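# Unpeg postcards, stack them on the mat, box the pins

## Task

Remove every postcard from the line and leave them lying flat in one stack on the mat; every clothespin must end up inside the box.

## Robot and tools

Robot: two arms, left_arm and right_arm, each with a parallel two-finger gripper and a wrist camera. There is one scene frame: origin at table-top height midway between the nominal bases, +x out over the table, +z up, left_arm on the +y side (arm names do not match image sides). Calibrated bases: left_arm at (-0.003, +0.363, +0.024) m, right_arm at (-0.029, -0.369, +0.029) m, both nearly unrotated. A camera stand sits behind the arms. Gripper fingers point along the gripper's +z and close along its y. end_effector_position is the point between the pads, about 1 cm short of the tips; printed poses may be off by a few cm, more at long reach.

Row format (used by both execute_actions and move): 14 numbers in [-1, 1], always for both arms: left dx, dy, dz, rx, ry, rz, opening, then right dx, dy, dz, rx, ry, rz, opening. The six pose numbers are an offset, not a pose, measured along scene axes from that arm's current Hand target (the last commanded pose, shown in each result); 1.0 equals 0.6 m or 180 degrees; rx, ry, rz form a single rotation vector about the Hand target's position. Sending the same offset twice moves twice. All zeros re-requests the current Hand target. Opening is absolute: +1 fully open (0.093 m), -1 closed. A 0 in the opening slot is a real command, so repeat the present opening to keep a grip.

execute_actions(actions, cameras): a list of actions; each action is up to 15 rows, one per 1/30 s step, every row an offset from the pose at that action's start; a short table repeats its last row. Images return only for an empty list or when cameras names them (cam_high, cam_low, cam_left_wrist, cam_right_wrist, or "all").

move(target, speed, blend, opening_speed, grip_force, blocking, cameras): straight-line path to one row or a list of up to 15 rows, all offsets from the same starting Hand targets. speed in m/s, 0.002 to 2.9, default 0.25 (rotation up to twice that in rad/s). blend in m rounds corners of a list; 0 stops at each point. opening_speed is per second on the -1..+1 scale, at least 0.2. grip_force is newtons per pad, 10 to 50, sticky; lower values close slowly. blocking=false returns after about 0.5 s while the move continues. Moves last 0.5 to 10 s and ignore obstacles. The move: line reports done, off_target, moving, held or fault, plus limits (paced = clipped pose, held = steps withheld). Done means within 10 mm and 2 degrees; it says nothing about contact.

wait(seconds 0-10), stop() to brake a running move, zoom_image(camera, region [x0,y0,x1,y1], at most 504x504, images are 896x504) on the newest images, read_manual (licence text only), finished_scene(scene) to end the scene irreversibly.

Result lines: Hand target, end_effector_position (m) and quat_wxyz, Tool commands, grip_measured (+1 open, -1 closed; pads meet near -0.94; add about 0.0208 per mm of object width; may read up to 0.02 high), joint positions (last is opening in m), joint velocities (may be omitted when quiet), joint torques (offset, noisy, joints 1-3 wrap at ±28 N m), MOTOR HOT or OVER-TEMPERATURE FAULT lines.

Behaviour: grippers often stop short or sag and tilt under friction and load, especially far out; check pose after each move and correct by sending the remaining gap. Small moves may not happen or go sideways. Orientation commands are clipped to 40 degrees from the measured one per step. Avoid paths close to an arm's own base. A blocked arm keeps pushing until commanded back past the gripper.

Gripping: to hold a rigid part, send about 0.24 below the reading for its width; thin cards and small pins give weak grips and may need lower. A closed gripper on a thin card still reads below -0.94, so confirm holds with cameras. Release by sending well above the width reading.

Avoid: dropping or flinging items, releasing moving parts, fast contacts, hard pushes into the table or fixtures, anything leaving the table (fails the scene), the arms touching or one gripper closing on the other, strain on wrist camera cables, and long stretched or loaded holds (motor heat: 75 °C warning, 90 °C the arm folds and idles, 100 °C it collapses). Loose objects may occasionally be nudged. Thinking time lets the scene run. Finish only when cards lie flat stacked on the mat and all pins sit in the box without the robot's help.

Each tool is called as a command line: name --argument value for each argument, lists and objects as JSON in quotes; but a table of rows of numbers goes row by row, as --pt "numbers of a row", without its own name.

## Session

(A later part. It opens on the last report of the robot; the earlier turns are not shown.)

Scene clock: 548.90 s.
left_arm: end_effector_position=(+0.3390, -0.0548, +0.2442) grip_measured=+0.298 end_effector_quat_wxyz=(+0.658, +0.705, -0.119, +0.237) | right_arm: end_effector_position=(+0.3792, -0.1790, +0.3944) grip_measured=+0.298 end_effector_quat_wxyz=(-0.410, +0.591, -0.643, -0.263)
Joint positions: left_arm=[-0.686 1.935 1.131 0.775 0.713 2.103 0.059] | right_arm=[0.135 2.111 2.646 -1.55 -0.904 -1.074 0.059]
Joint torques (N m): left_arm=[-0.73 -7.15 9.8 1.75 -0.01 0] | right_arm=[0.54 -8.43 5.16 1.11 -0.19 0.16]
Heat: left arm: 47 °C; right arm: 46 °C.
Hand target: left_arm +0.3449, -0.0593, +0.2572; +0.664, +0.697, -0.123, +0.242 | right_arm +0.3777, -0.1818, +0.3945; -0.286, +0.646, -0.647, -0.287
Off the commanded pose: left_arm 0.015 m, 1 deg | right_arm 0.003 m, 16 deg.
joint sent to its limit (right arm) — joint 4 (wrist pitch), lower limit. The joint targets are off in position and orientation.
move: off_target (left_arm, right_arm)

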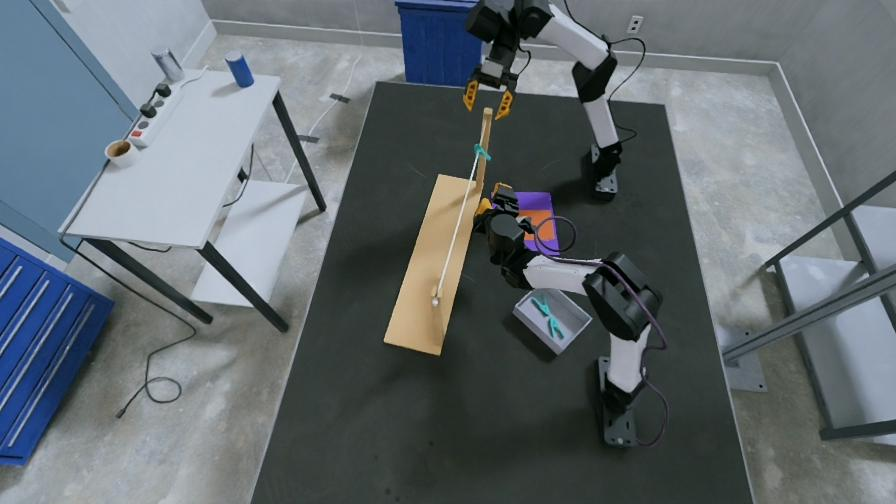

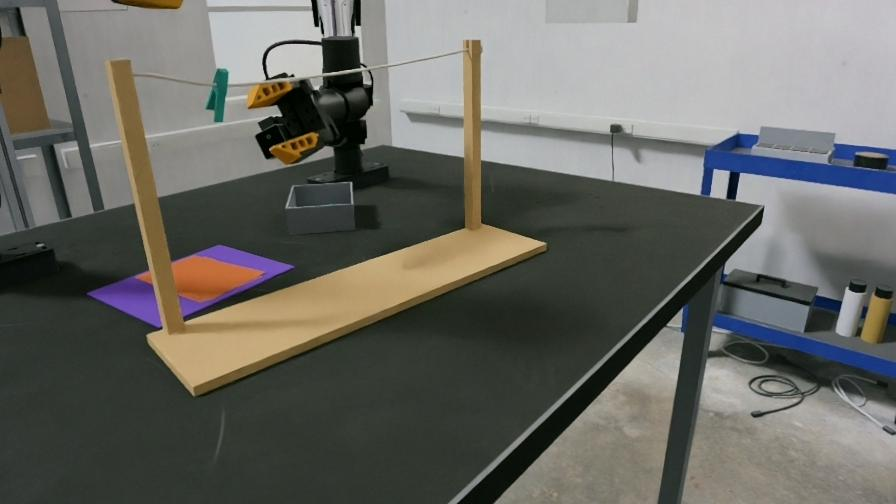

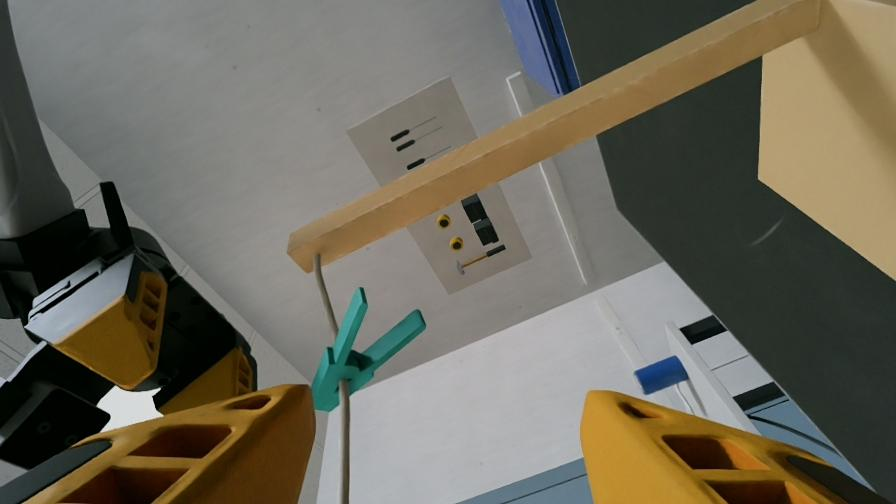

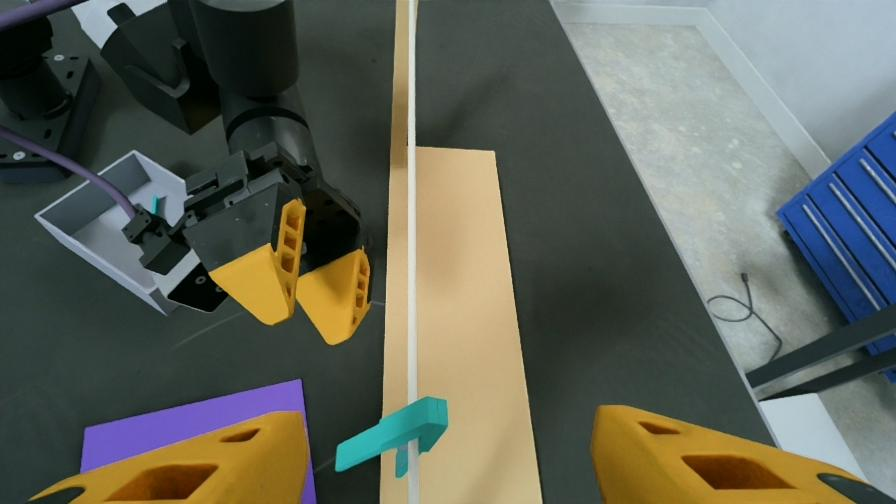

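move --pt "0.0 0 0.045 0 0 0 0.3 0 0 0 0 0 0 0.3" --pt "0.012 -0.065 0.043 0 0 0 0.3 0 0 0 0 0 0 0.3" --speed 0.08 --cameras '["cam_low","cam_left_wrist","cam_right_wrist"]'

Scene clock: 551.97 s.
left_arm: end_effector_position=(+0.3472, -0.0947, +0.2738) grip_measured=+0.298 end_effector_quat_wxyz=(+0.663, +0.696, -0.124, +0.245) | right_arm: end_effector_position=(+0.3792, -0.1790, +0.3944) grip_measured=+0.298 end_effector_quat_wxyz=(-0.410, +0.591, -0.643, -0.263)
Joint positions: left_arm=[-0.746 2 1.334 0.665 0.653 2.103 0.059] | right_arm=[0.135 2.111 2.646 -1.55 -0.904 -1.074 0.059]
Joint torques (N m): left_arm=[-0.58 -7.98 10.4 1.48 -0.01 -0.02] | right_arm=[0.5 -8.49 5.11 1.13 -0.18 0.16]
Heat: left arm: 47 °C; right arm: 46 °C.
Hand target: left_arm +0.3521, -0.0983, +0.2830; +0.664, +0.697, -0.123, +0.242 | right_arm +0.3777, -0.1818, +0.3945; -0.286, +0.646, -0.647, -0.287
Off the commanded pose: left_arm 0.011 m, 1 deg | right_arm 0.003 m, 16 deg.
joint sent to its limit (right arm) — joint 4 (wrist pitch), lower limit. The joint targets are off in position and orientation.
move: off_target (left_arm, right_arm)
Images, in order (width x height): cam_low 896x504, cam_left_wrist 896x504, cam_right_wrist 896x504.

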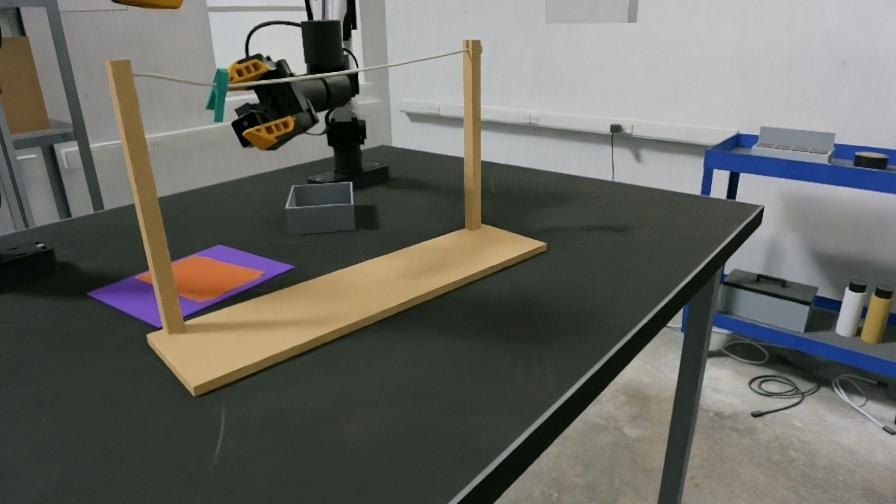

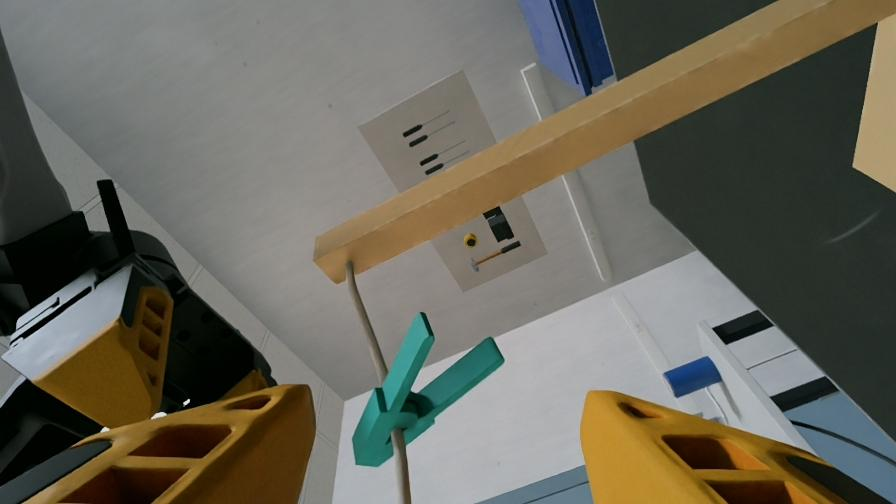

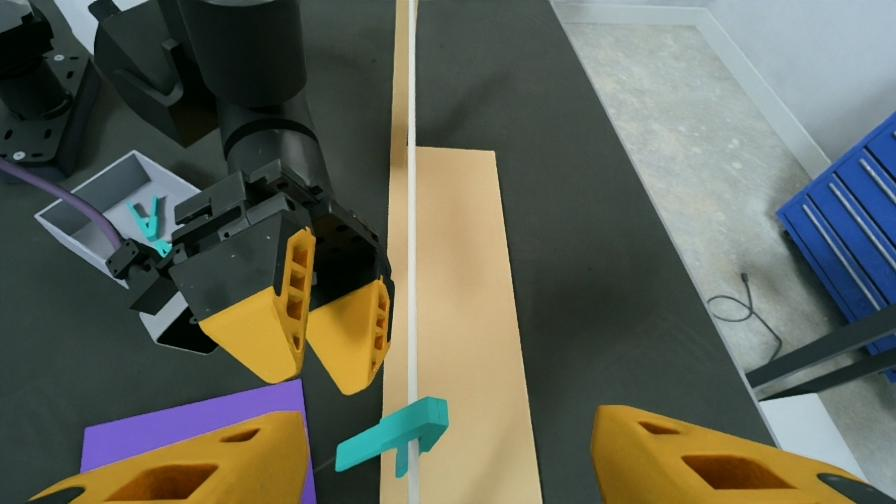

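move --pt "0.011 0.009 0.006 0 0 0 0.3 0 0 0 0 0 0 0.3" --pt "0.022 -0.05 0.006 0 0 0 0.3 0 0 0 0 0 0 0.3" --speed 0.06 --cameras '["cam_low","cam_left_wrist","cam_right_wrist"]'

Scene clock: 554.53 s.
left_arm: end_effector_position=(+0.3610, -0.1244, +0.2791) grip_measured=+0.298 end_effector_quat_wxyz=(+0.663, +0.695, -0.124, +0.247) | right_arm: end_effector_position=(+0.3792, -0.1790, +0.3944) grip_measured=+0.298 end_effector_quat_wxyz=(-0.410, +0.591, -0.643, -0.263)
Joint positions: left_arm=[-0.774 2.099 1.506 0.596 0.624 2.103 0.059] | right_arm=[0.135 2.111 2.646 -1.55 -0.904 -1.074 0.059]
Joint torques (N m): left_arm=[-0.68 -8.55 10.66 1.51 -0.02 -0.01] | right_arm=[0.5 -8.47 5.15 1.14 -0.19 0.15]
Heat: left arm: 48 °C; right arm: 46 °C.
Hand target: left_arm +0.3653, -0.1283, +0.2866; +0.664, +0.697, -0.123, +0.242 | right_arm +0.3777, -0.1818, +0.3945; -0.286, +0.646, -0.647, -0.287
Off the commanded pose: left_arm 0.010 m, 1 deg | right_arm 0.003 m, 16 deg.
joint sent to its limit (right arm) — joint 4 (wrist pitch), lower limit. The joint targets are off in position and orientation.
move: off_target (right_arm)
Images, in order (width x height): cam_low 896x504, cam_left_wrist 896x504, cam_right_wrist 896x504.

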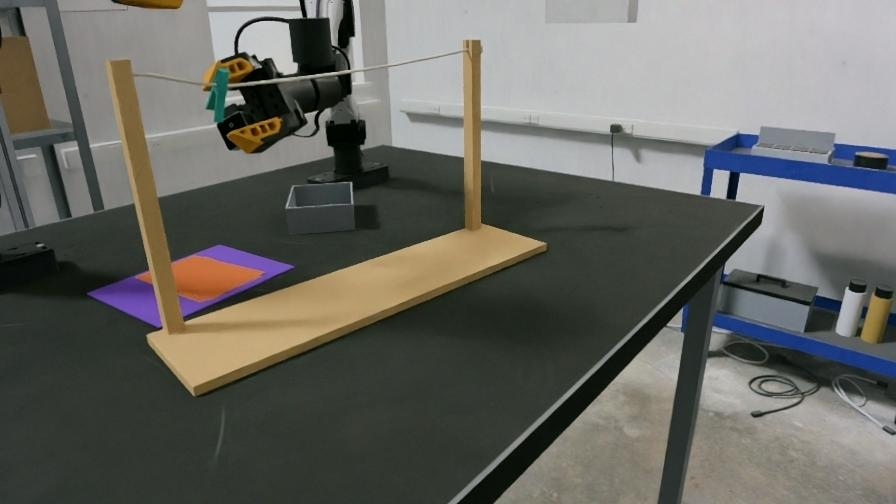

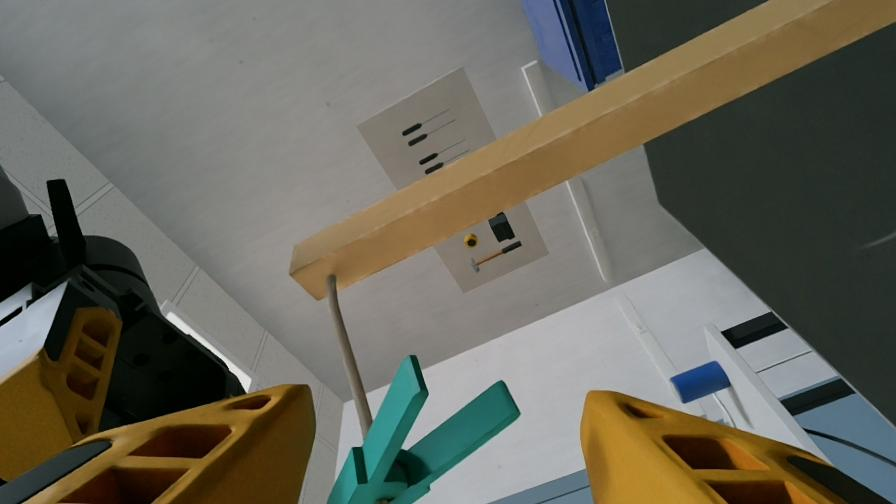

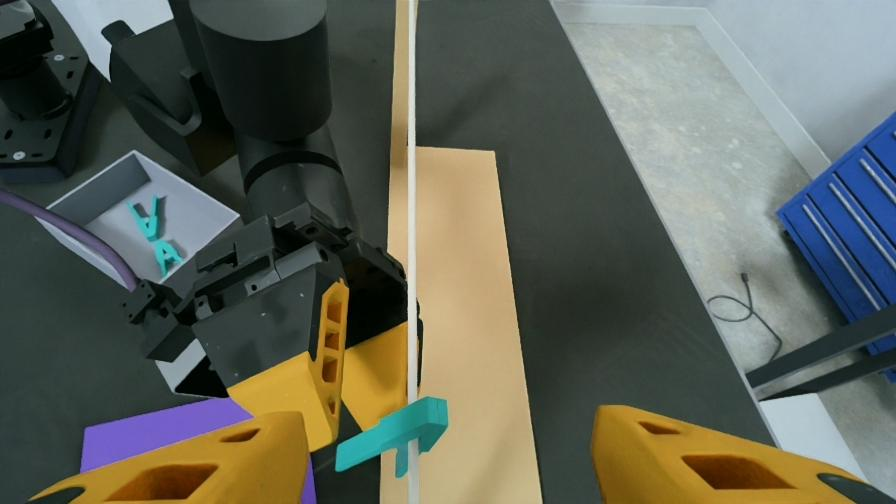

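move --pt "0.011 0.008 0.006 0 0 0 0.3 0 0 0 0 0 0 0.3" --pt "0.019 -0.033 0.006 0 0 0 0.3 0 0 0 0 0 0 0.3" --speed 0.05 --cameras '["cam_low","cam_left_wrist","cam_right_wrist"]'

zoom_image --camera "cam_right_wrist" --region '[250, 300, 550, 504]'

Scene clock: 557.13 s.
left_arm: end_effector_position=(+0.3730, -0.1444, +0.2814) grip_measured=+0.298 end_effector_quat_wxyz=(+0.663, +0.696, -0.124, +0.246) | right_arm: end_effector_position=(+0.3792, -0.1790, +0.3944) grip_measured=+0.298 end_effector_quat_wxyz=(-0.410, +0.591, -0.643, -0.263)
Joint positions: left_arm=[-0.786 2.179 1.645 0.533 0.611 2.103 0.059] | right_arm=[0.135 2.111 2.646 -1.55 -0.904 -1.074 0.059]
Joint torques (N m): left_arm=[-0.81 -9.11 10.82 1.53 -0.03 -0.02] | right_arm=[0.53 -8.44 5.16 1.12 -0.18 0.15]
Heat: left arm: 48 °C; right arm: 46 °C.
Hand target: left_arm +0.3767, -0.1481, +0.2902; +0.664, +0.697, -0.123, +0.242 | right_arm +0.3777, -0.1818, +0.3945; -0.286, +0.646, -0.647, -0.287
Off the commanded pose: left_arm 0.010 m, 1 deg | right_arm 0.003 m, 16 deg.
joint sent to its limit (right arm) — joint 4 (wrist pitch), lower limit. The joint targets are off in position and orientation.
move: off_target (right_arm)
Images, in order (width x height): cam_low 896x504, cam_left_wrist 896x504, cam_right_wrist 896x504.

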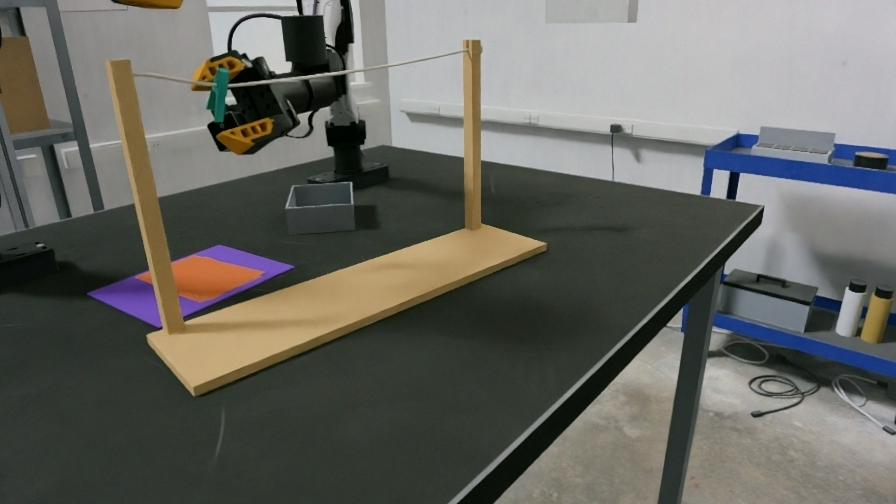

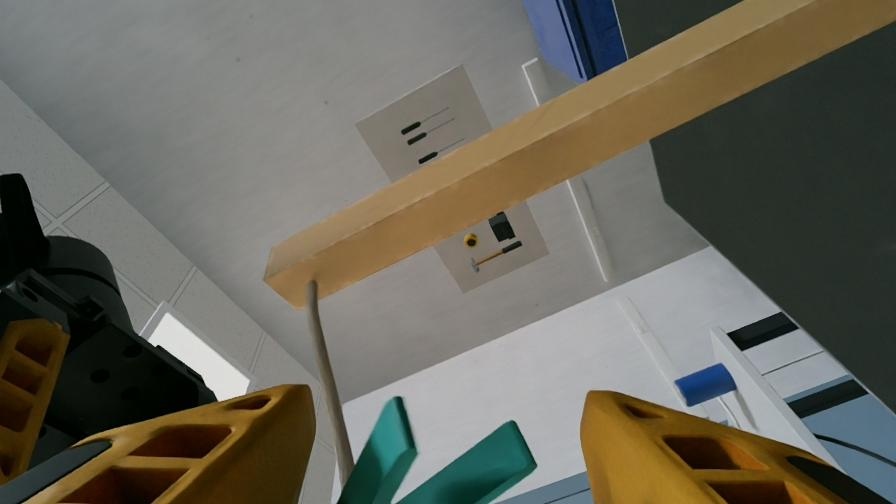

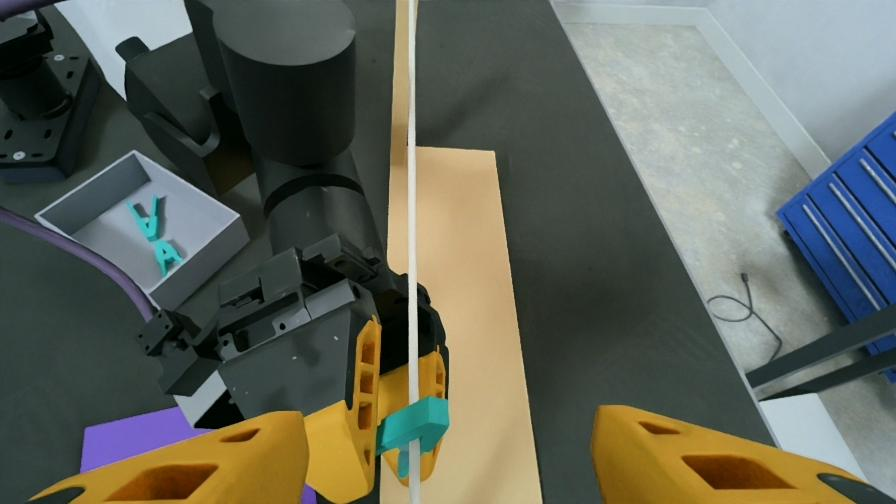

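Scaled by 1.680 from the camera's 896x504 image, which has a finer 1280x720 frame.

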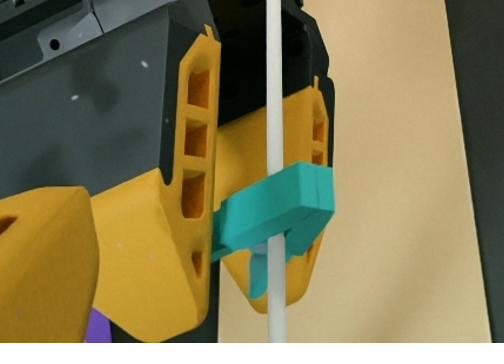

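move --target '[0,0,0,0,0,0,-0.2,0,0,0,0,0,0,0.3]' --speed 0.05 --opening_speed 0.4 --cameras '["cam_low","cam_left_wrist","cam_right_wrist"]'

zoom_image --camera "cam_right_wrist" --region '[250, 300, 550, 504]'

Scene clock: 559.07 s.
left_arm: end_effector_position=(+0.3730, -0.1444, +0.2811) grip_measured=-0.197 end_effector_quat_wxyz=(+0.662, +0.697, -0.124, +0.245) | right_arm: end_effector_position=(+0.3792, -0.1790, +0.3944) grip_measured=+0.298 end_effector_quat_wxyz=(-0.410, +0.591, -0.643, -0.263)
Joint positions: left_arm=[-0.786 2.179 1.645 0.532 0.611 2.103 0.036] | right_arm=[0.135 2.111 2.646 -1.55 -0.904 -1.074 0.059]
Joint torques (N m): left_arm=[-0.8 -9.07 10.88 1.52 -0.03 -0.02] | right_arm=[0.51 -8.47 5.18 1.13 -0.19 0.16]
Heat: left arm: 49 °C; right arm: 46 °C.
Hand target: left_arm +0.3767, -0.1481, +0.2902; +0.664, +0.697, -0.123, +0.242 | right_arm +0.3777, -0.1818, +0.3945; -0.286, +0.646, -0.647, -0.287
Off the commanded pose: left_arm 0.011 m, 1 deg | right_arm 0.003 m, 16 deg.
joint sent to its limit (right arm) — joint 4 (wrist pitch), lower limit. The joint targets are off in position and orientation.
move: off_target (left_arm, right_arm)
Images, in order (width x height): cam_low 896x504, cam_left_wrist 896x504, cam_right_wrist 896x504.

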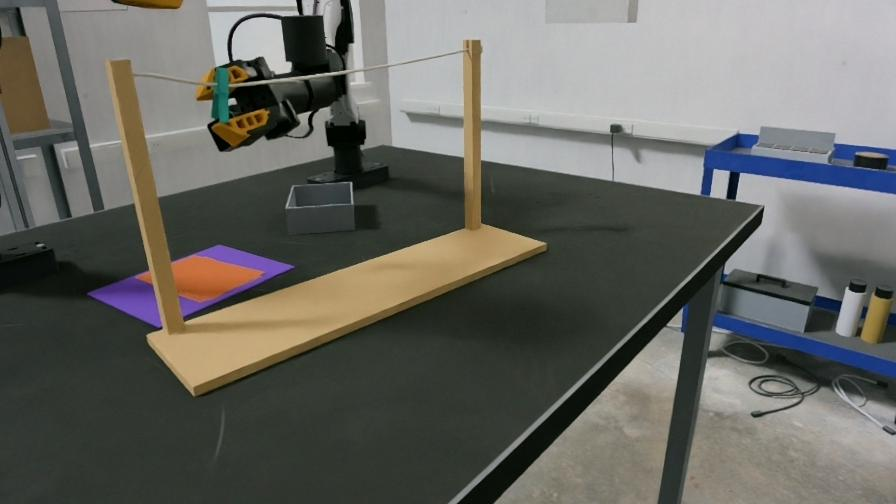

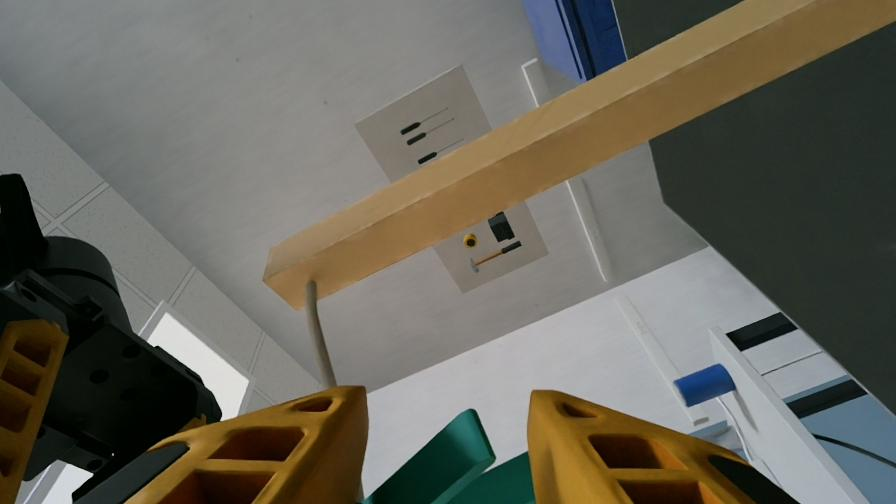

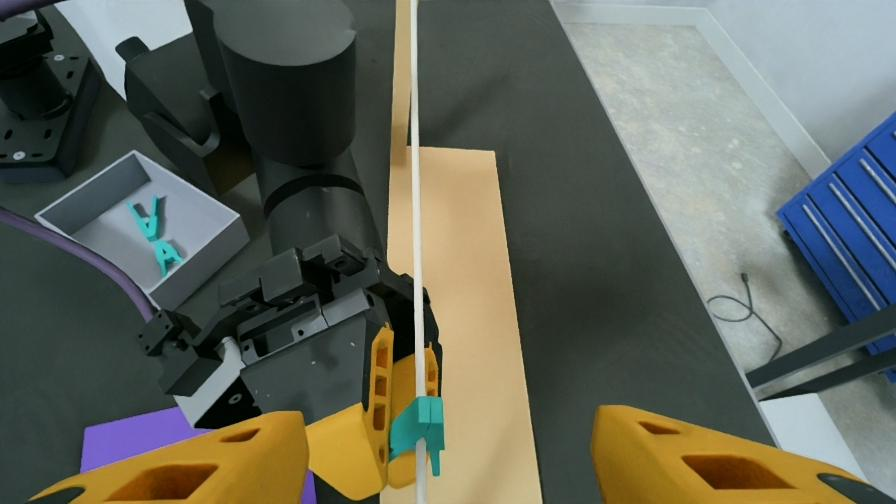

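Scaled by 1.680 from the camera's 896x504 image, which has a finer 1280x720 frame.

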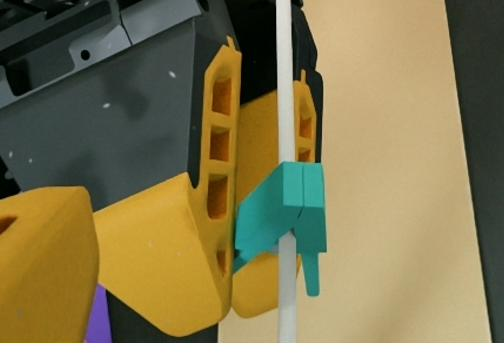

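move --pt "0 0 0 0 0 0 0.3 0 0 0 0 0 0 0.3" --pt "-0.015 0.1 0 0 0 0 0.3 0 0 0 0 0 0 0.3" --speed 0.08 --opening_speed 0.6 --cameras '["cam_low","cam_left_wrist","cam_right_wrist"]'

zoom_image --camera "cam_right_wrist" --region '[250, 300, 550, 504]'

Scene clock: 562.30 s.
left_arm: end_effector_position=(+0.3809, -0.0911, +0.2578) grip_measured=+0.298 end_effector_quat_wxyz=(+0.642, +0.725, -0.097, +0.229) | right_arm: end_effector_position=(+0.3792, -0.1790, +0.3944) grip_measured=+0.298 end_effector_quat_wxyz=(-0.410, +0.591, -0.643, -0.263)
Joint positions: left_arm=[-0.7 2.067 1.446 0.532 0.665 2.103 0.059] | right_arm=[0.135 2.111 2.646 -1.55 -0.904 -1.074 0.059]
Joint torques (N m): left_arm=[-0.16 -13.15 5.53 2.35 0.35 0.02] | right_arm=[0.54 -8.46 5.2 1.13 -0.18 0.15]
Heat: left arm: 49 °C; right arm: 46 °C.
Hand target: left_arm +0.3677, -0.0881, +0.2902; +0.664, +0.697, -0.123, +0.242 | right_arm +0.3777, -0.1818, +0.3945; -0.286, +0.646, -0.647, -0.287
Off the commanded pose: left_arm 0.035 m, 5 deg | right_arm 0.003 m, 16 deg.
joint sent to its limit (right arm) — joint 4 (wrist pitch), lower limit. The joint targets are off in position and orientation.
move: off_target (left_arm, right_arm)
Images, in order (width x height): cam_low 896x504, cam_left_wrist 896x504, cam_right_wrist 896x504.

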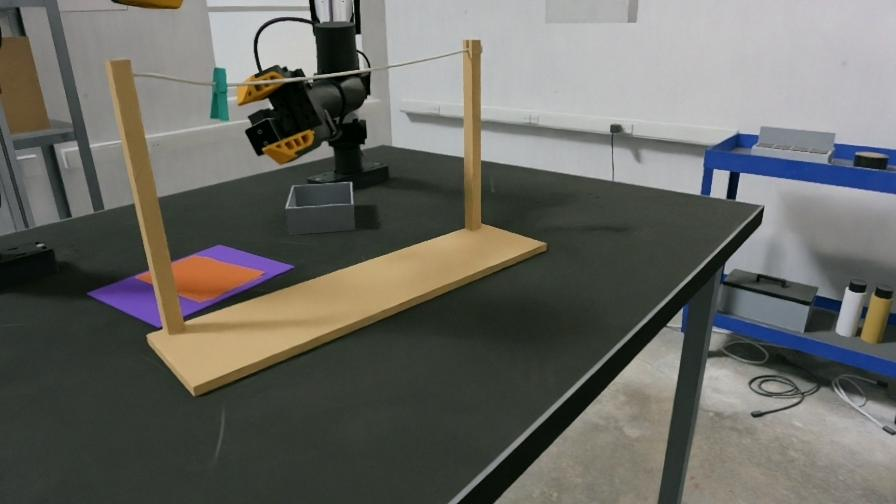

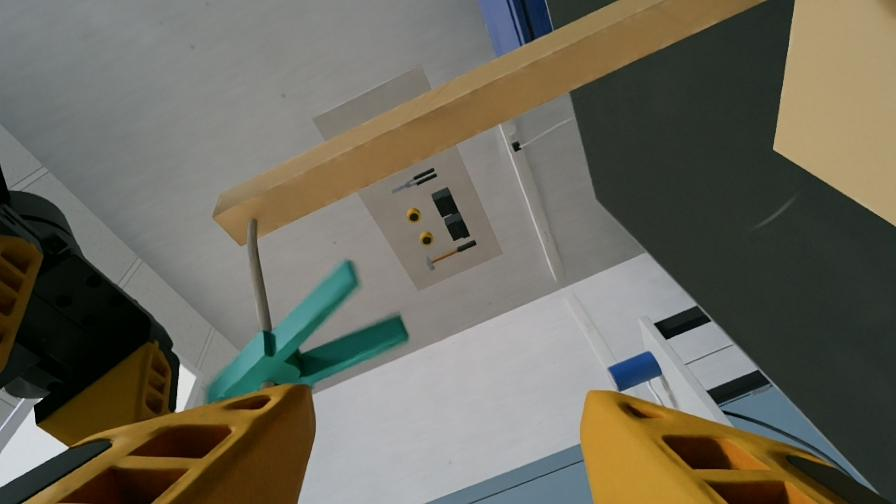

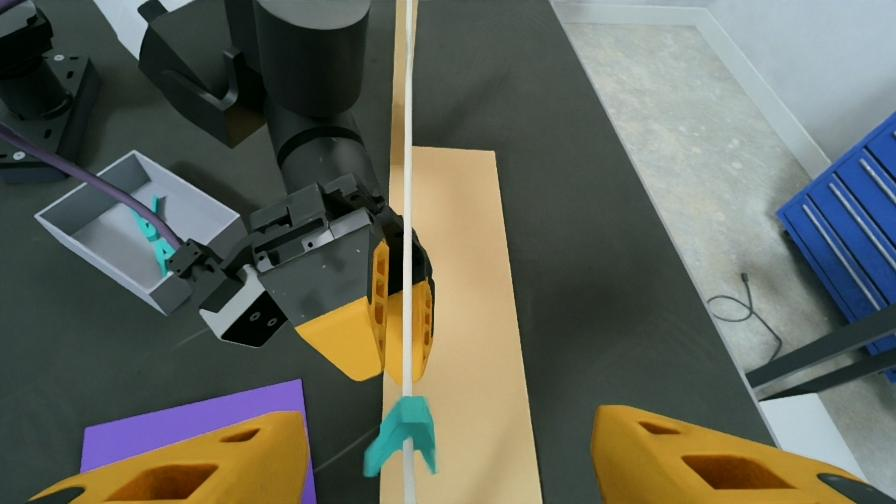

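Scaled by 1.680 from the camera's 896x504 image, which has a finer 1280x720 frame.

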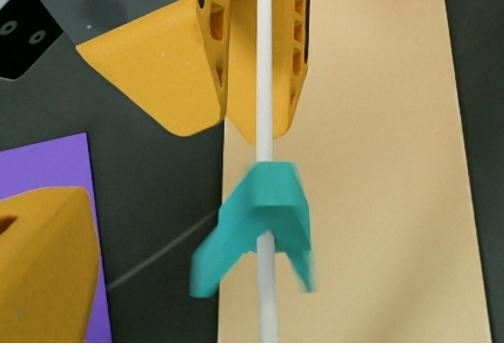

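wait --seconds 8 --cameras '["cam_left_wrist","cam_right_wrist","cam_low"]'

zoom_image --camera "cam_right_wrist" --region '[250, 300, 550, 504]'

zoom_image --camera "cam_low" --region '[100, 30, 320, 150]'

Scene clock: 570.43 s.
left_arm: end_effector_position=(+0.3809, -0.0911, +0.2578) grip_measured=+0.298 end_effector_quat_wxyz=(+0.642, +0.725, -0.097, +0.229) | right_arm: end_effector_position=(+0.3792, -0.1790, +0.3944) grip_measured=+0.298 end_effector_quat_wxyz=(-0.410, +0.591, -0.643, -0.263)
Joint positions: left_arm=[-0.7 2.067 1.446 0.532 0.665 2.103 0.059] | right_arm=[0.135 2.111 2.646 -1.55 -0.904 -1.074 0.059]
Joint torques (N m): left_arm=[-0.21 -13.19 5.56 2.37 0.35 0.04] | right_arm=[0.5 -8.5 5.15 1.12 -0.2 0.15]
Heat: left arm: 53 °C; right arm: 46 °C.
Hand target: left_arm +0.3677, -0.0881, +0.2902; +0.664, +0.697, -0.123, +0.242 | right_arm +0.3777, -0.1818, +0.3945; -0.286, +0.646, -0.647, -0.287
Tool commands: left_gripper/opening=+0.3 right_gripper/opening=+0.3
Off the commanded pose: left_arm 0.035 m, 5 deg | right_arm 0.003 m, 16 deg.
wait: 8.00 s; at rest by 0.03 s
Images, in order (width x height): cam_low 896x504, cam_left_wrist 896x504, cam_right_wrist 896x504.

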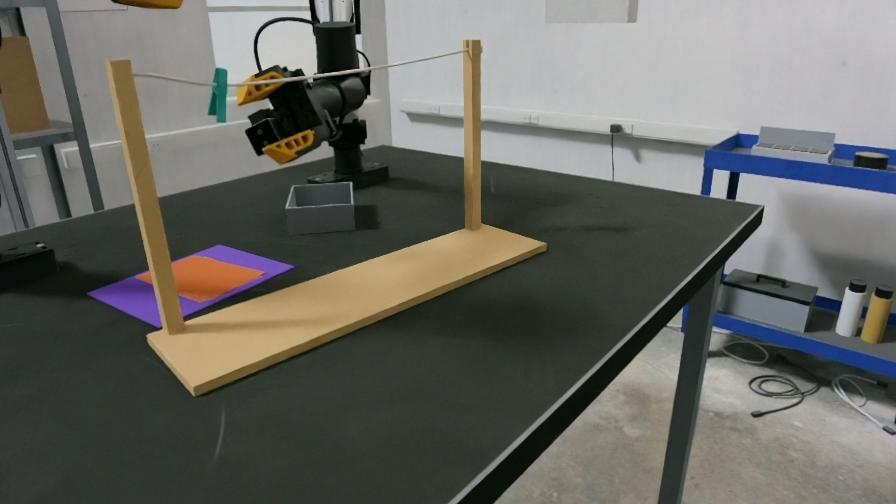

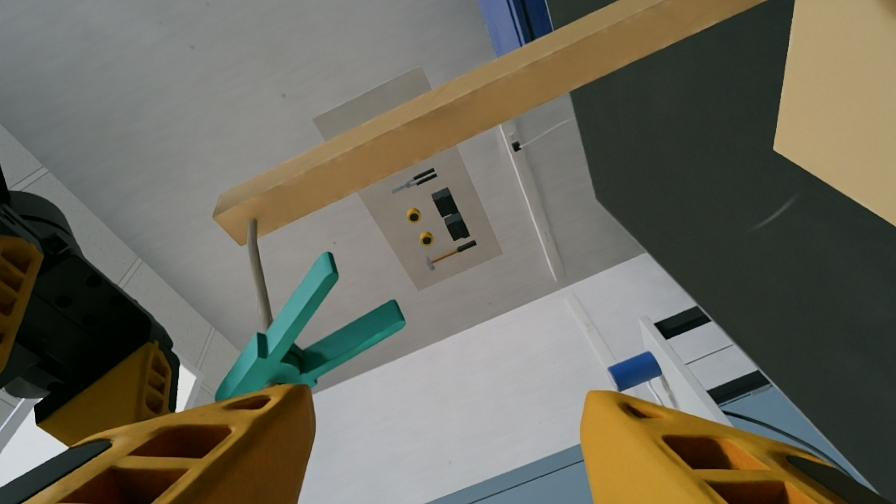

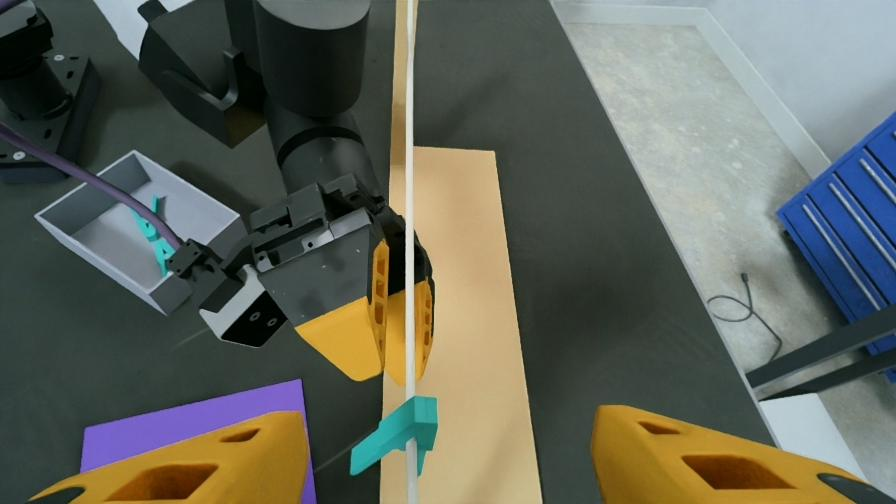

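Scaled by 1.680 from the camera's 896x504 image, which has a finer 1280x720 frame.

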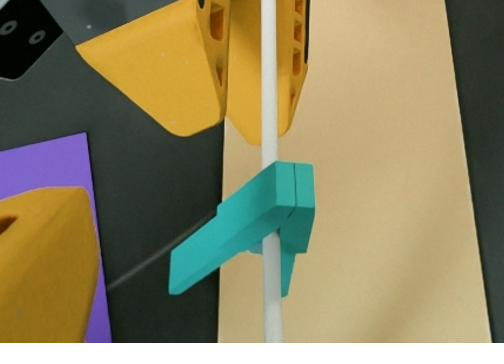

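Scaled by 2.291 from the camera's 896x504 image, which has a finer 1280x720 frame.

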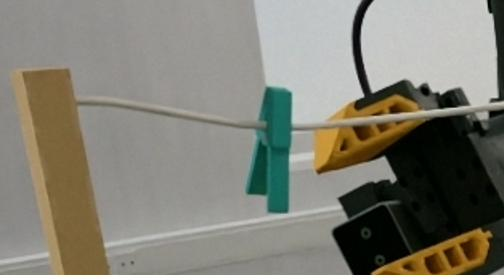

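move --pt "-0.015 0 0.05 0 0 0 0.5 0 0 0 0 0 0 0.3" --pt "0 0 0.0 0 0 0 0.5 0 0 0 0 0 0 0.3" --speed 0.06 --opening_speed 0.6 --cameras '["cam_left_wrist"]'

Scene clock: 573.10 s.
left_arm: end_effector_position=(+0.3733, -0.0862, +0.2931) grip_measured=+0.498 end_effector_quat_wxyz=(+0.654, +0.706, -0.109, +0.248) | right_arm: end_effector_position=(+0.3792, -0.1790, +0.3944) grip_measured=+0.298 end_effector_quat_wxyz=(-0.410, +0.591, -0.643, -0.263)
Joint positions: left_arm=[-0.702 2.004 1.446 0.532 0.667 2.103 0.069] | right_arm=[0.135 2.111 2.646 -1.55 -0.904 -1.074 0.059]
Joint torques (N m): left_arm=[-0.03 -7.94 5.48 2.34 0.31 0.02] | right_arm=[0.54 -8.47 5.11 1.12 -0.19 0.15]
Heat: left arm: 53 °C; right arm: 46 °C.
Hand target: left_arm +0.3677, -0.0881, +0.2902; +0.664, +0.697, -0.123, +0.242 | right_arm +0.3777, -0.1818, +0.3945; -0.286, +0.646, -0.647, -0.287
Off the commanded pose: left_arm 0.007 m, 2 deg | right_arm 0.003 m, 16 deg.
joint sent to its limit (right arm) — joint 4 (wrist pitch), lower limit. The joint targets are off in position and orientation.
move: off_target (right_arm)
Images, in order (width x height): cam_left_wrist 896x504.

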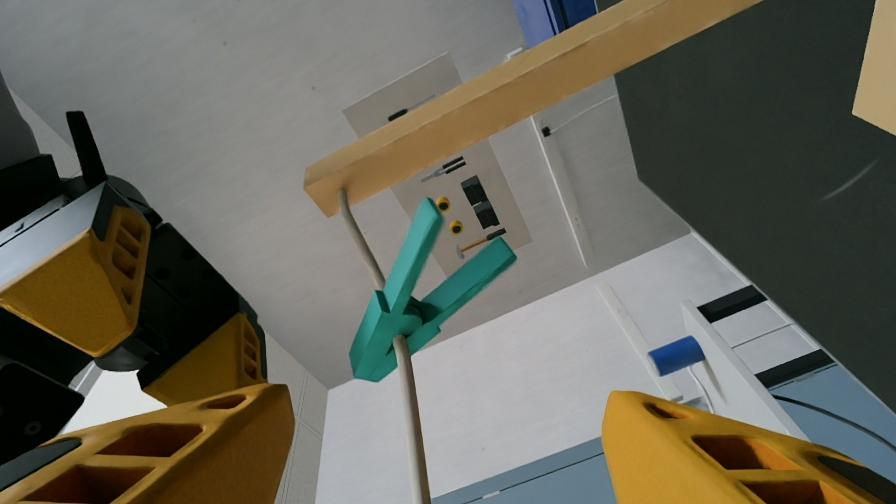

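move --pt "0.01 -0.09 -0.005 0 0 0 0.5 0 0 0 0 0 0 0.3" --speed 0.06 --cameras '["cam_left_wrist","cam_right_wrist"]'

zoom_image --camera "cam_right_wrist" --region '[250, 300, 550, 504]'

Scene clock: 575.03 s.
left_arm: end_effector_position=(+0.3700, -0.1382, +0.2739) grip_measured=+0.498 end_effector_quat_wxyz=(+0.658, +0.704, -0.120, +0.239) | right_arm: end_effector_position=(+0.3792, -0.1790, +0.3944) grip_measured=+0.298 end_effector_quat_wxyz=(-0.410, +0.591, -0.643, -0.263)
Joint positions: left_arm=[-0.781 2.158 1.601 0.532 0.616 2.103 0.069] | right_arm=[0.135 2.111 2.646 -1.55 -0.904 -1.074 0.059]
Joint torques (N m): left_arm=[-0.75 -9.03 10.7 1.75 -0.01 0.01] | right_arm=[0.49 -8.5 5.15 1.12 -0.18 0.16]
Heat: left arm: 53 °C; right arm: 46 °C.
Hand target: left_arm +0.3737, -0.1421, +0.2872; +0.664, +0.697, -0.123, +0.242 | right_arm +0.3777, -0.1818, +0.3945; -0.286, +0.646, -0.647, -0.287
Off the commanded pose: left_arm 0.014 m, 1 deg | right_arm 0.003 m, 16 deg.
joint sent to its limit (right arm) — joint 4 (wrist pitch), lower limit. The joint targets are off in position and orientation.
move: off_target (left_arm, right_arm)
Images, in order (width x height): cam_left_wrist 896x504, cam_right_wrist 896x504.

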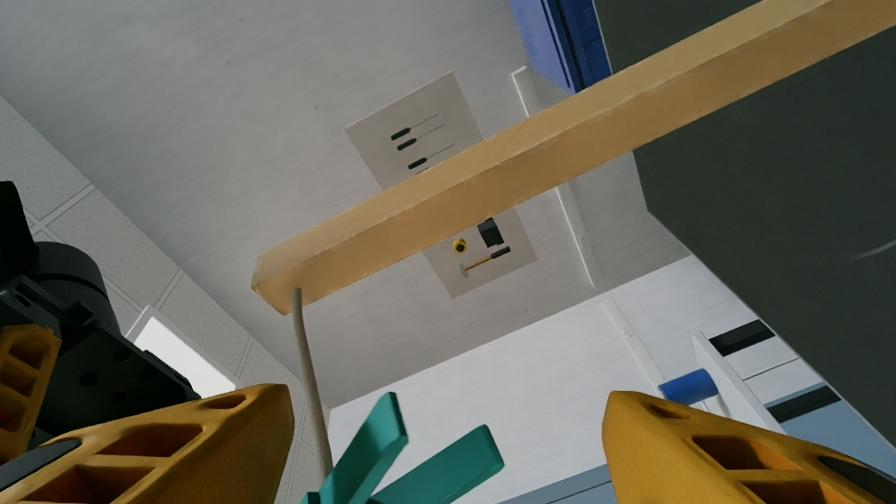

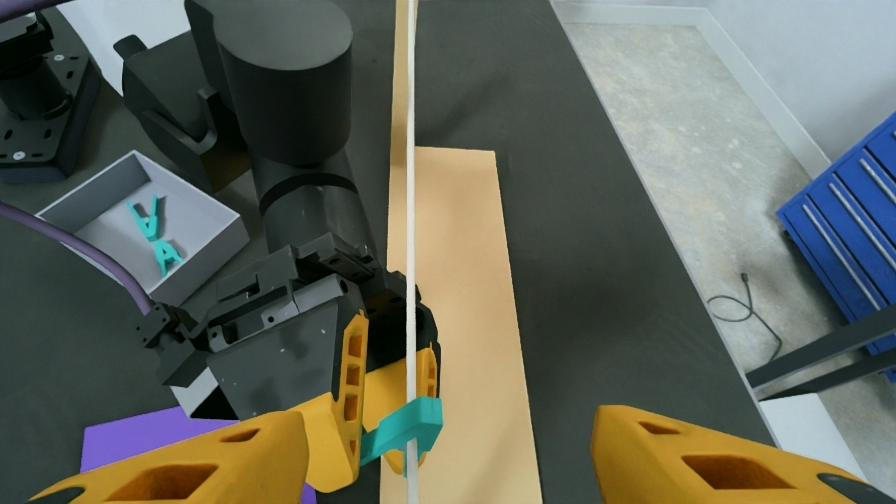

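Scaled by 1.680 from the camera's 896x504 image, which has a finer 1280x720 frame.

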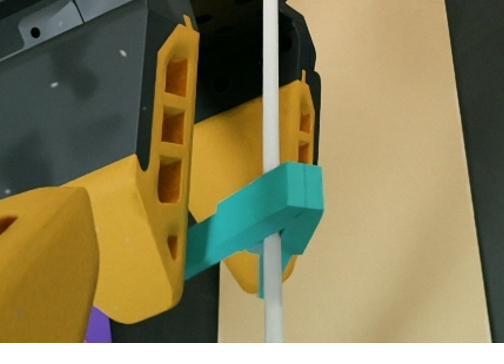

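move --pt "-0.028 -0.005 0.055 0 0 0 0.5 0 0 0 0 0 0 0.3" --speed 0.05 --cameras '["cam_left_wrist","cam_right_wrist"]'

zoom_image --camera "cam_right_wrist" --region '[250, 300, 550, 504]'

Scene clock: 576.90 s.
left_arm: end_effector_position=(+0.3603, -0.1483, +0.2738) grip_measured=+0.498 end_effector_quat_wxyz=(+0.650, +0.715, -0.115, +0.229) | right_arm: end_effector_position=(+0.3792, -0.1790, +0.3944) grip_measured=+0.298 end_effector_quat_wxyz=(-0.410, +0.591, -0.643, -0.263)
Joint positions: left_arm=[-0.811 2.151 1.622 0.469 0.587 2.103 0.069] | right_arm=[0.135 2.111 2.646 -1.55 -0.904 -1.074 0.059]
Joint torques (N m): left_arm=[-0.84 -14.2 10.76 1.54 0 -0.01] | right_arm=[0.59 -8.49 5.18 1.11 -0.19 0.15]
Heat: left arm: 54 °C; right arm: 46 °C.
Hand target: left_arm +0.3569, -0.1451, +0.3202; +0.664, +0.697, -0.123, +0.242 | right_arm +0.3777, -0.1818, +0.3945; -0.286, +0.646, -0.647, -0.287
Off the commanded pose: left_arm 0.047 m, 3 deg | right_arm 0.003 m, 16 deg.
joint sent to its limit (right arm) — joint 4 (wrist pitch), lower limit. The joint targets are off in position and orientation.
move: off_target (left_arm, right_arm)
Images, in order (width x height): cam_left_wrist 896x504, cam_right_wrist 896x504.

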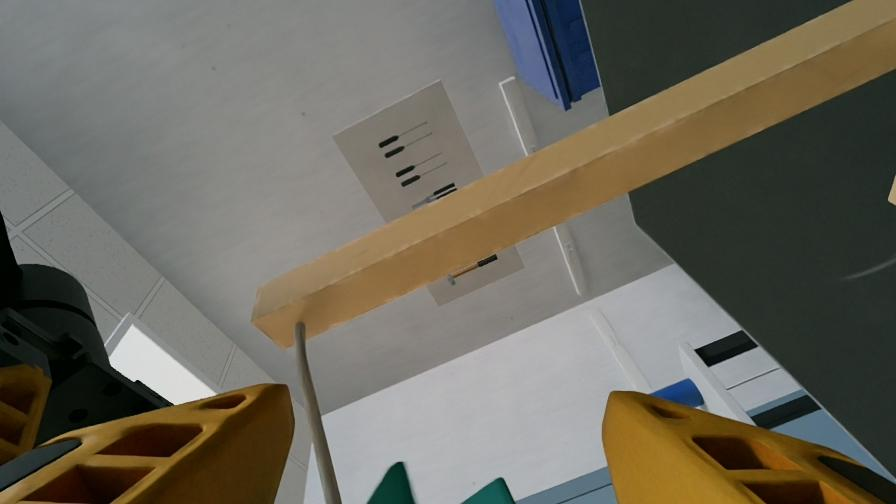

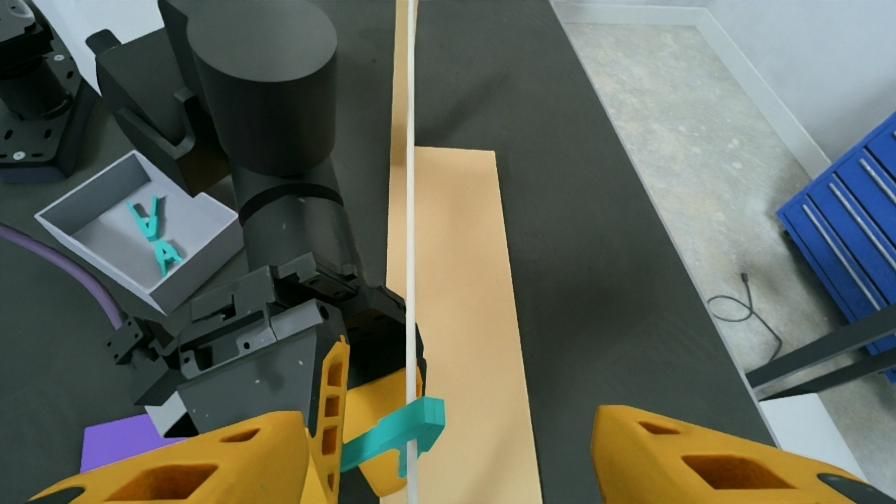

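Scaled by 1.680 from the camera's 896x504 image, which has a finer 1280x720 frame.

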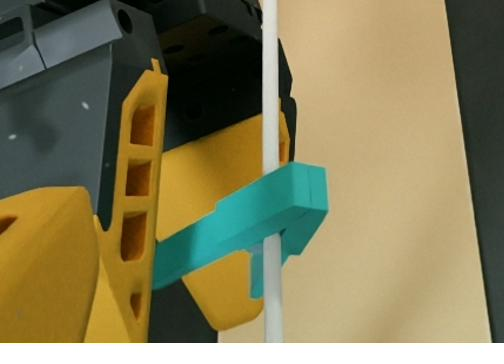

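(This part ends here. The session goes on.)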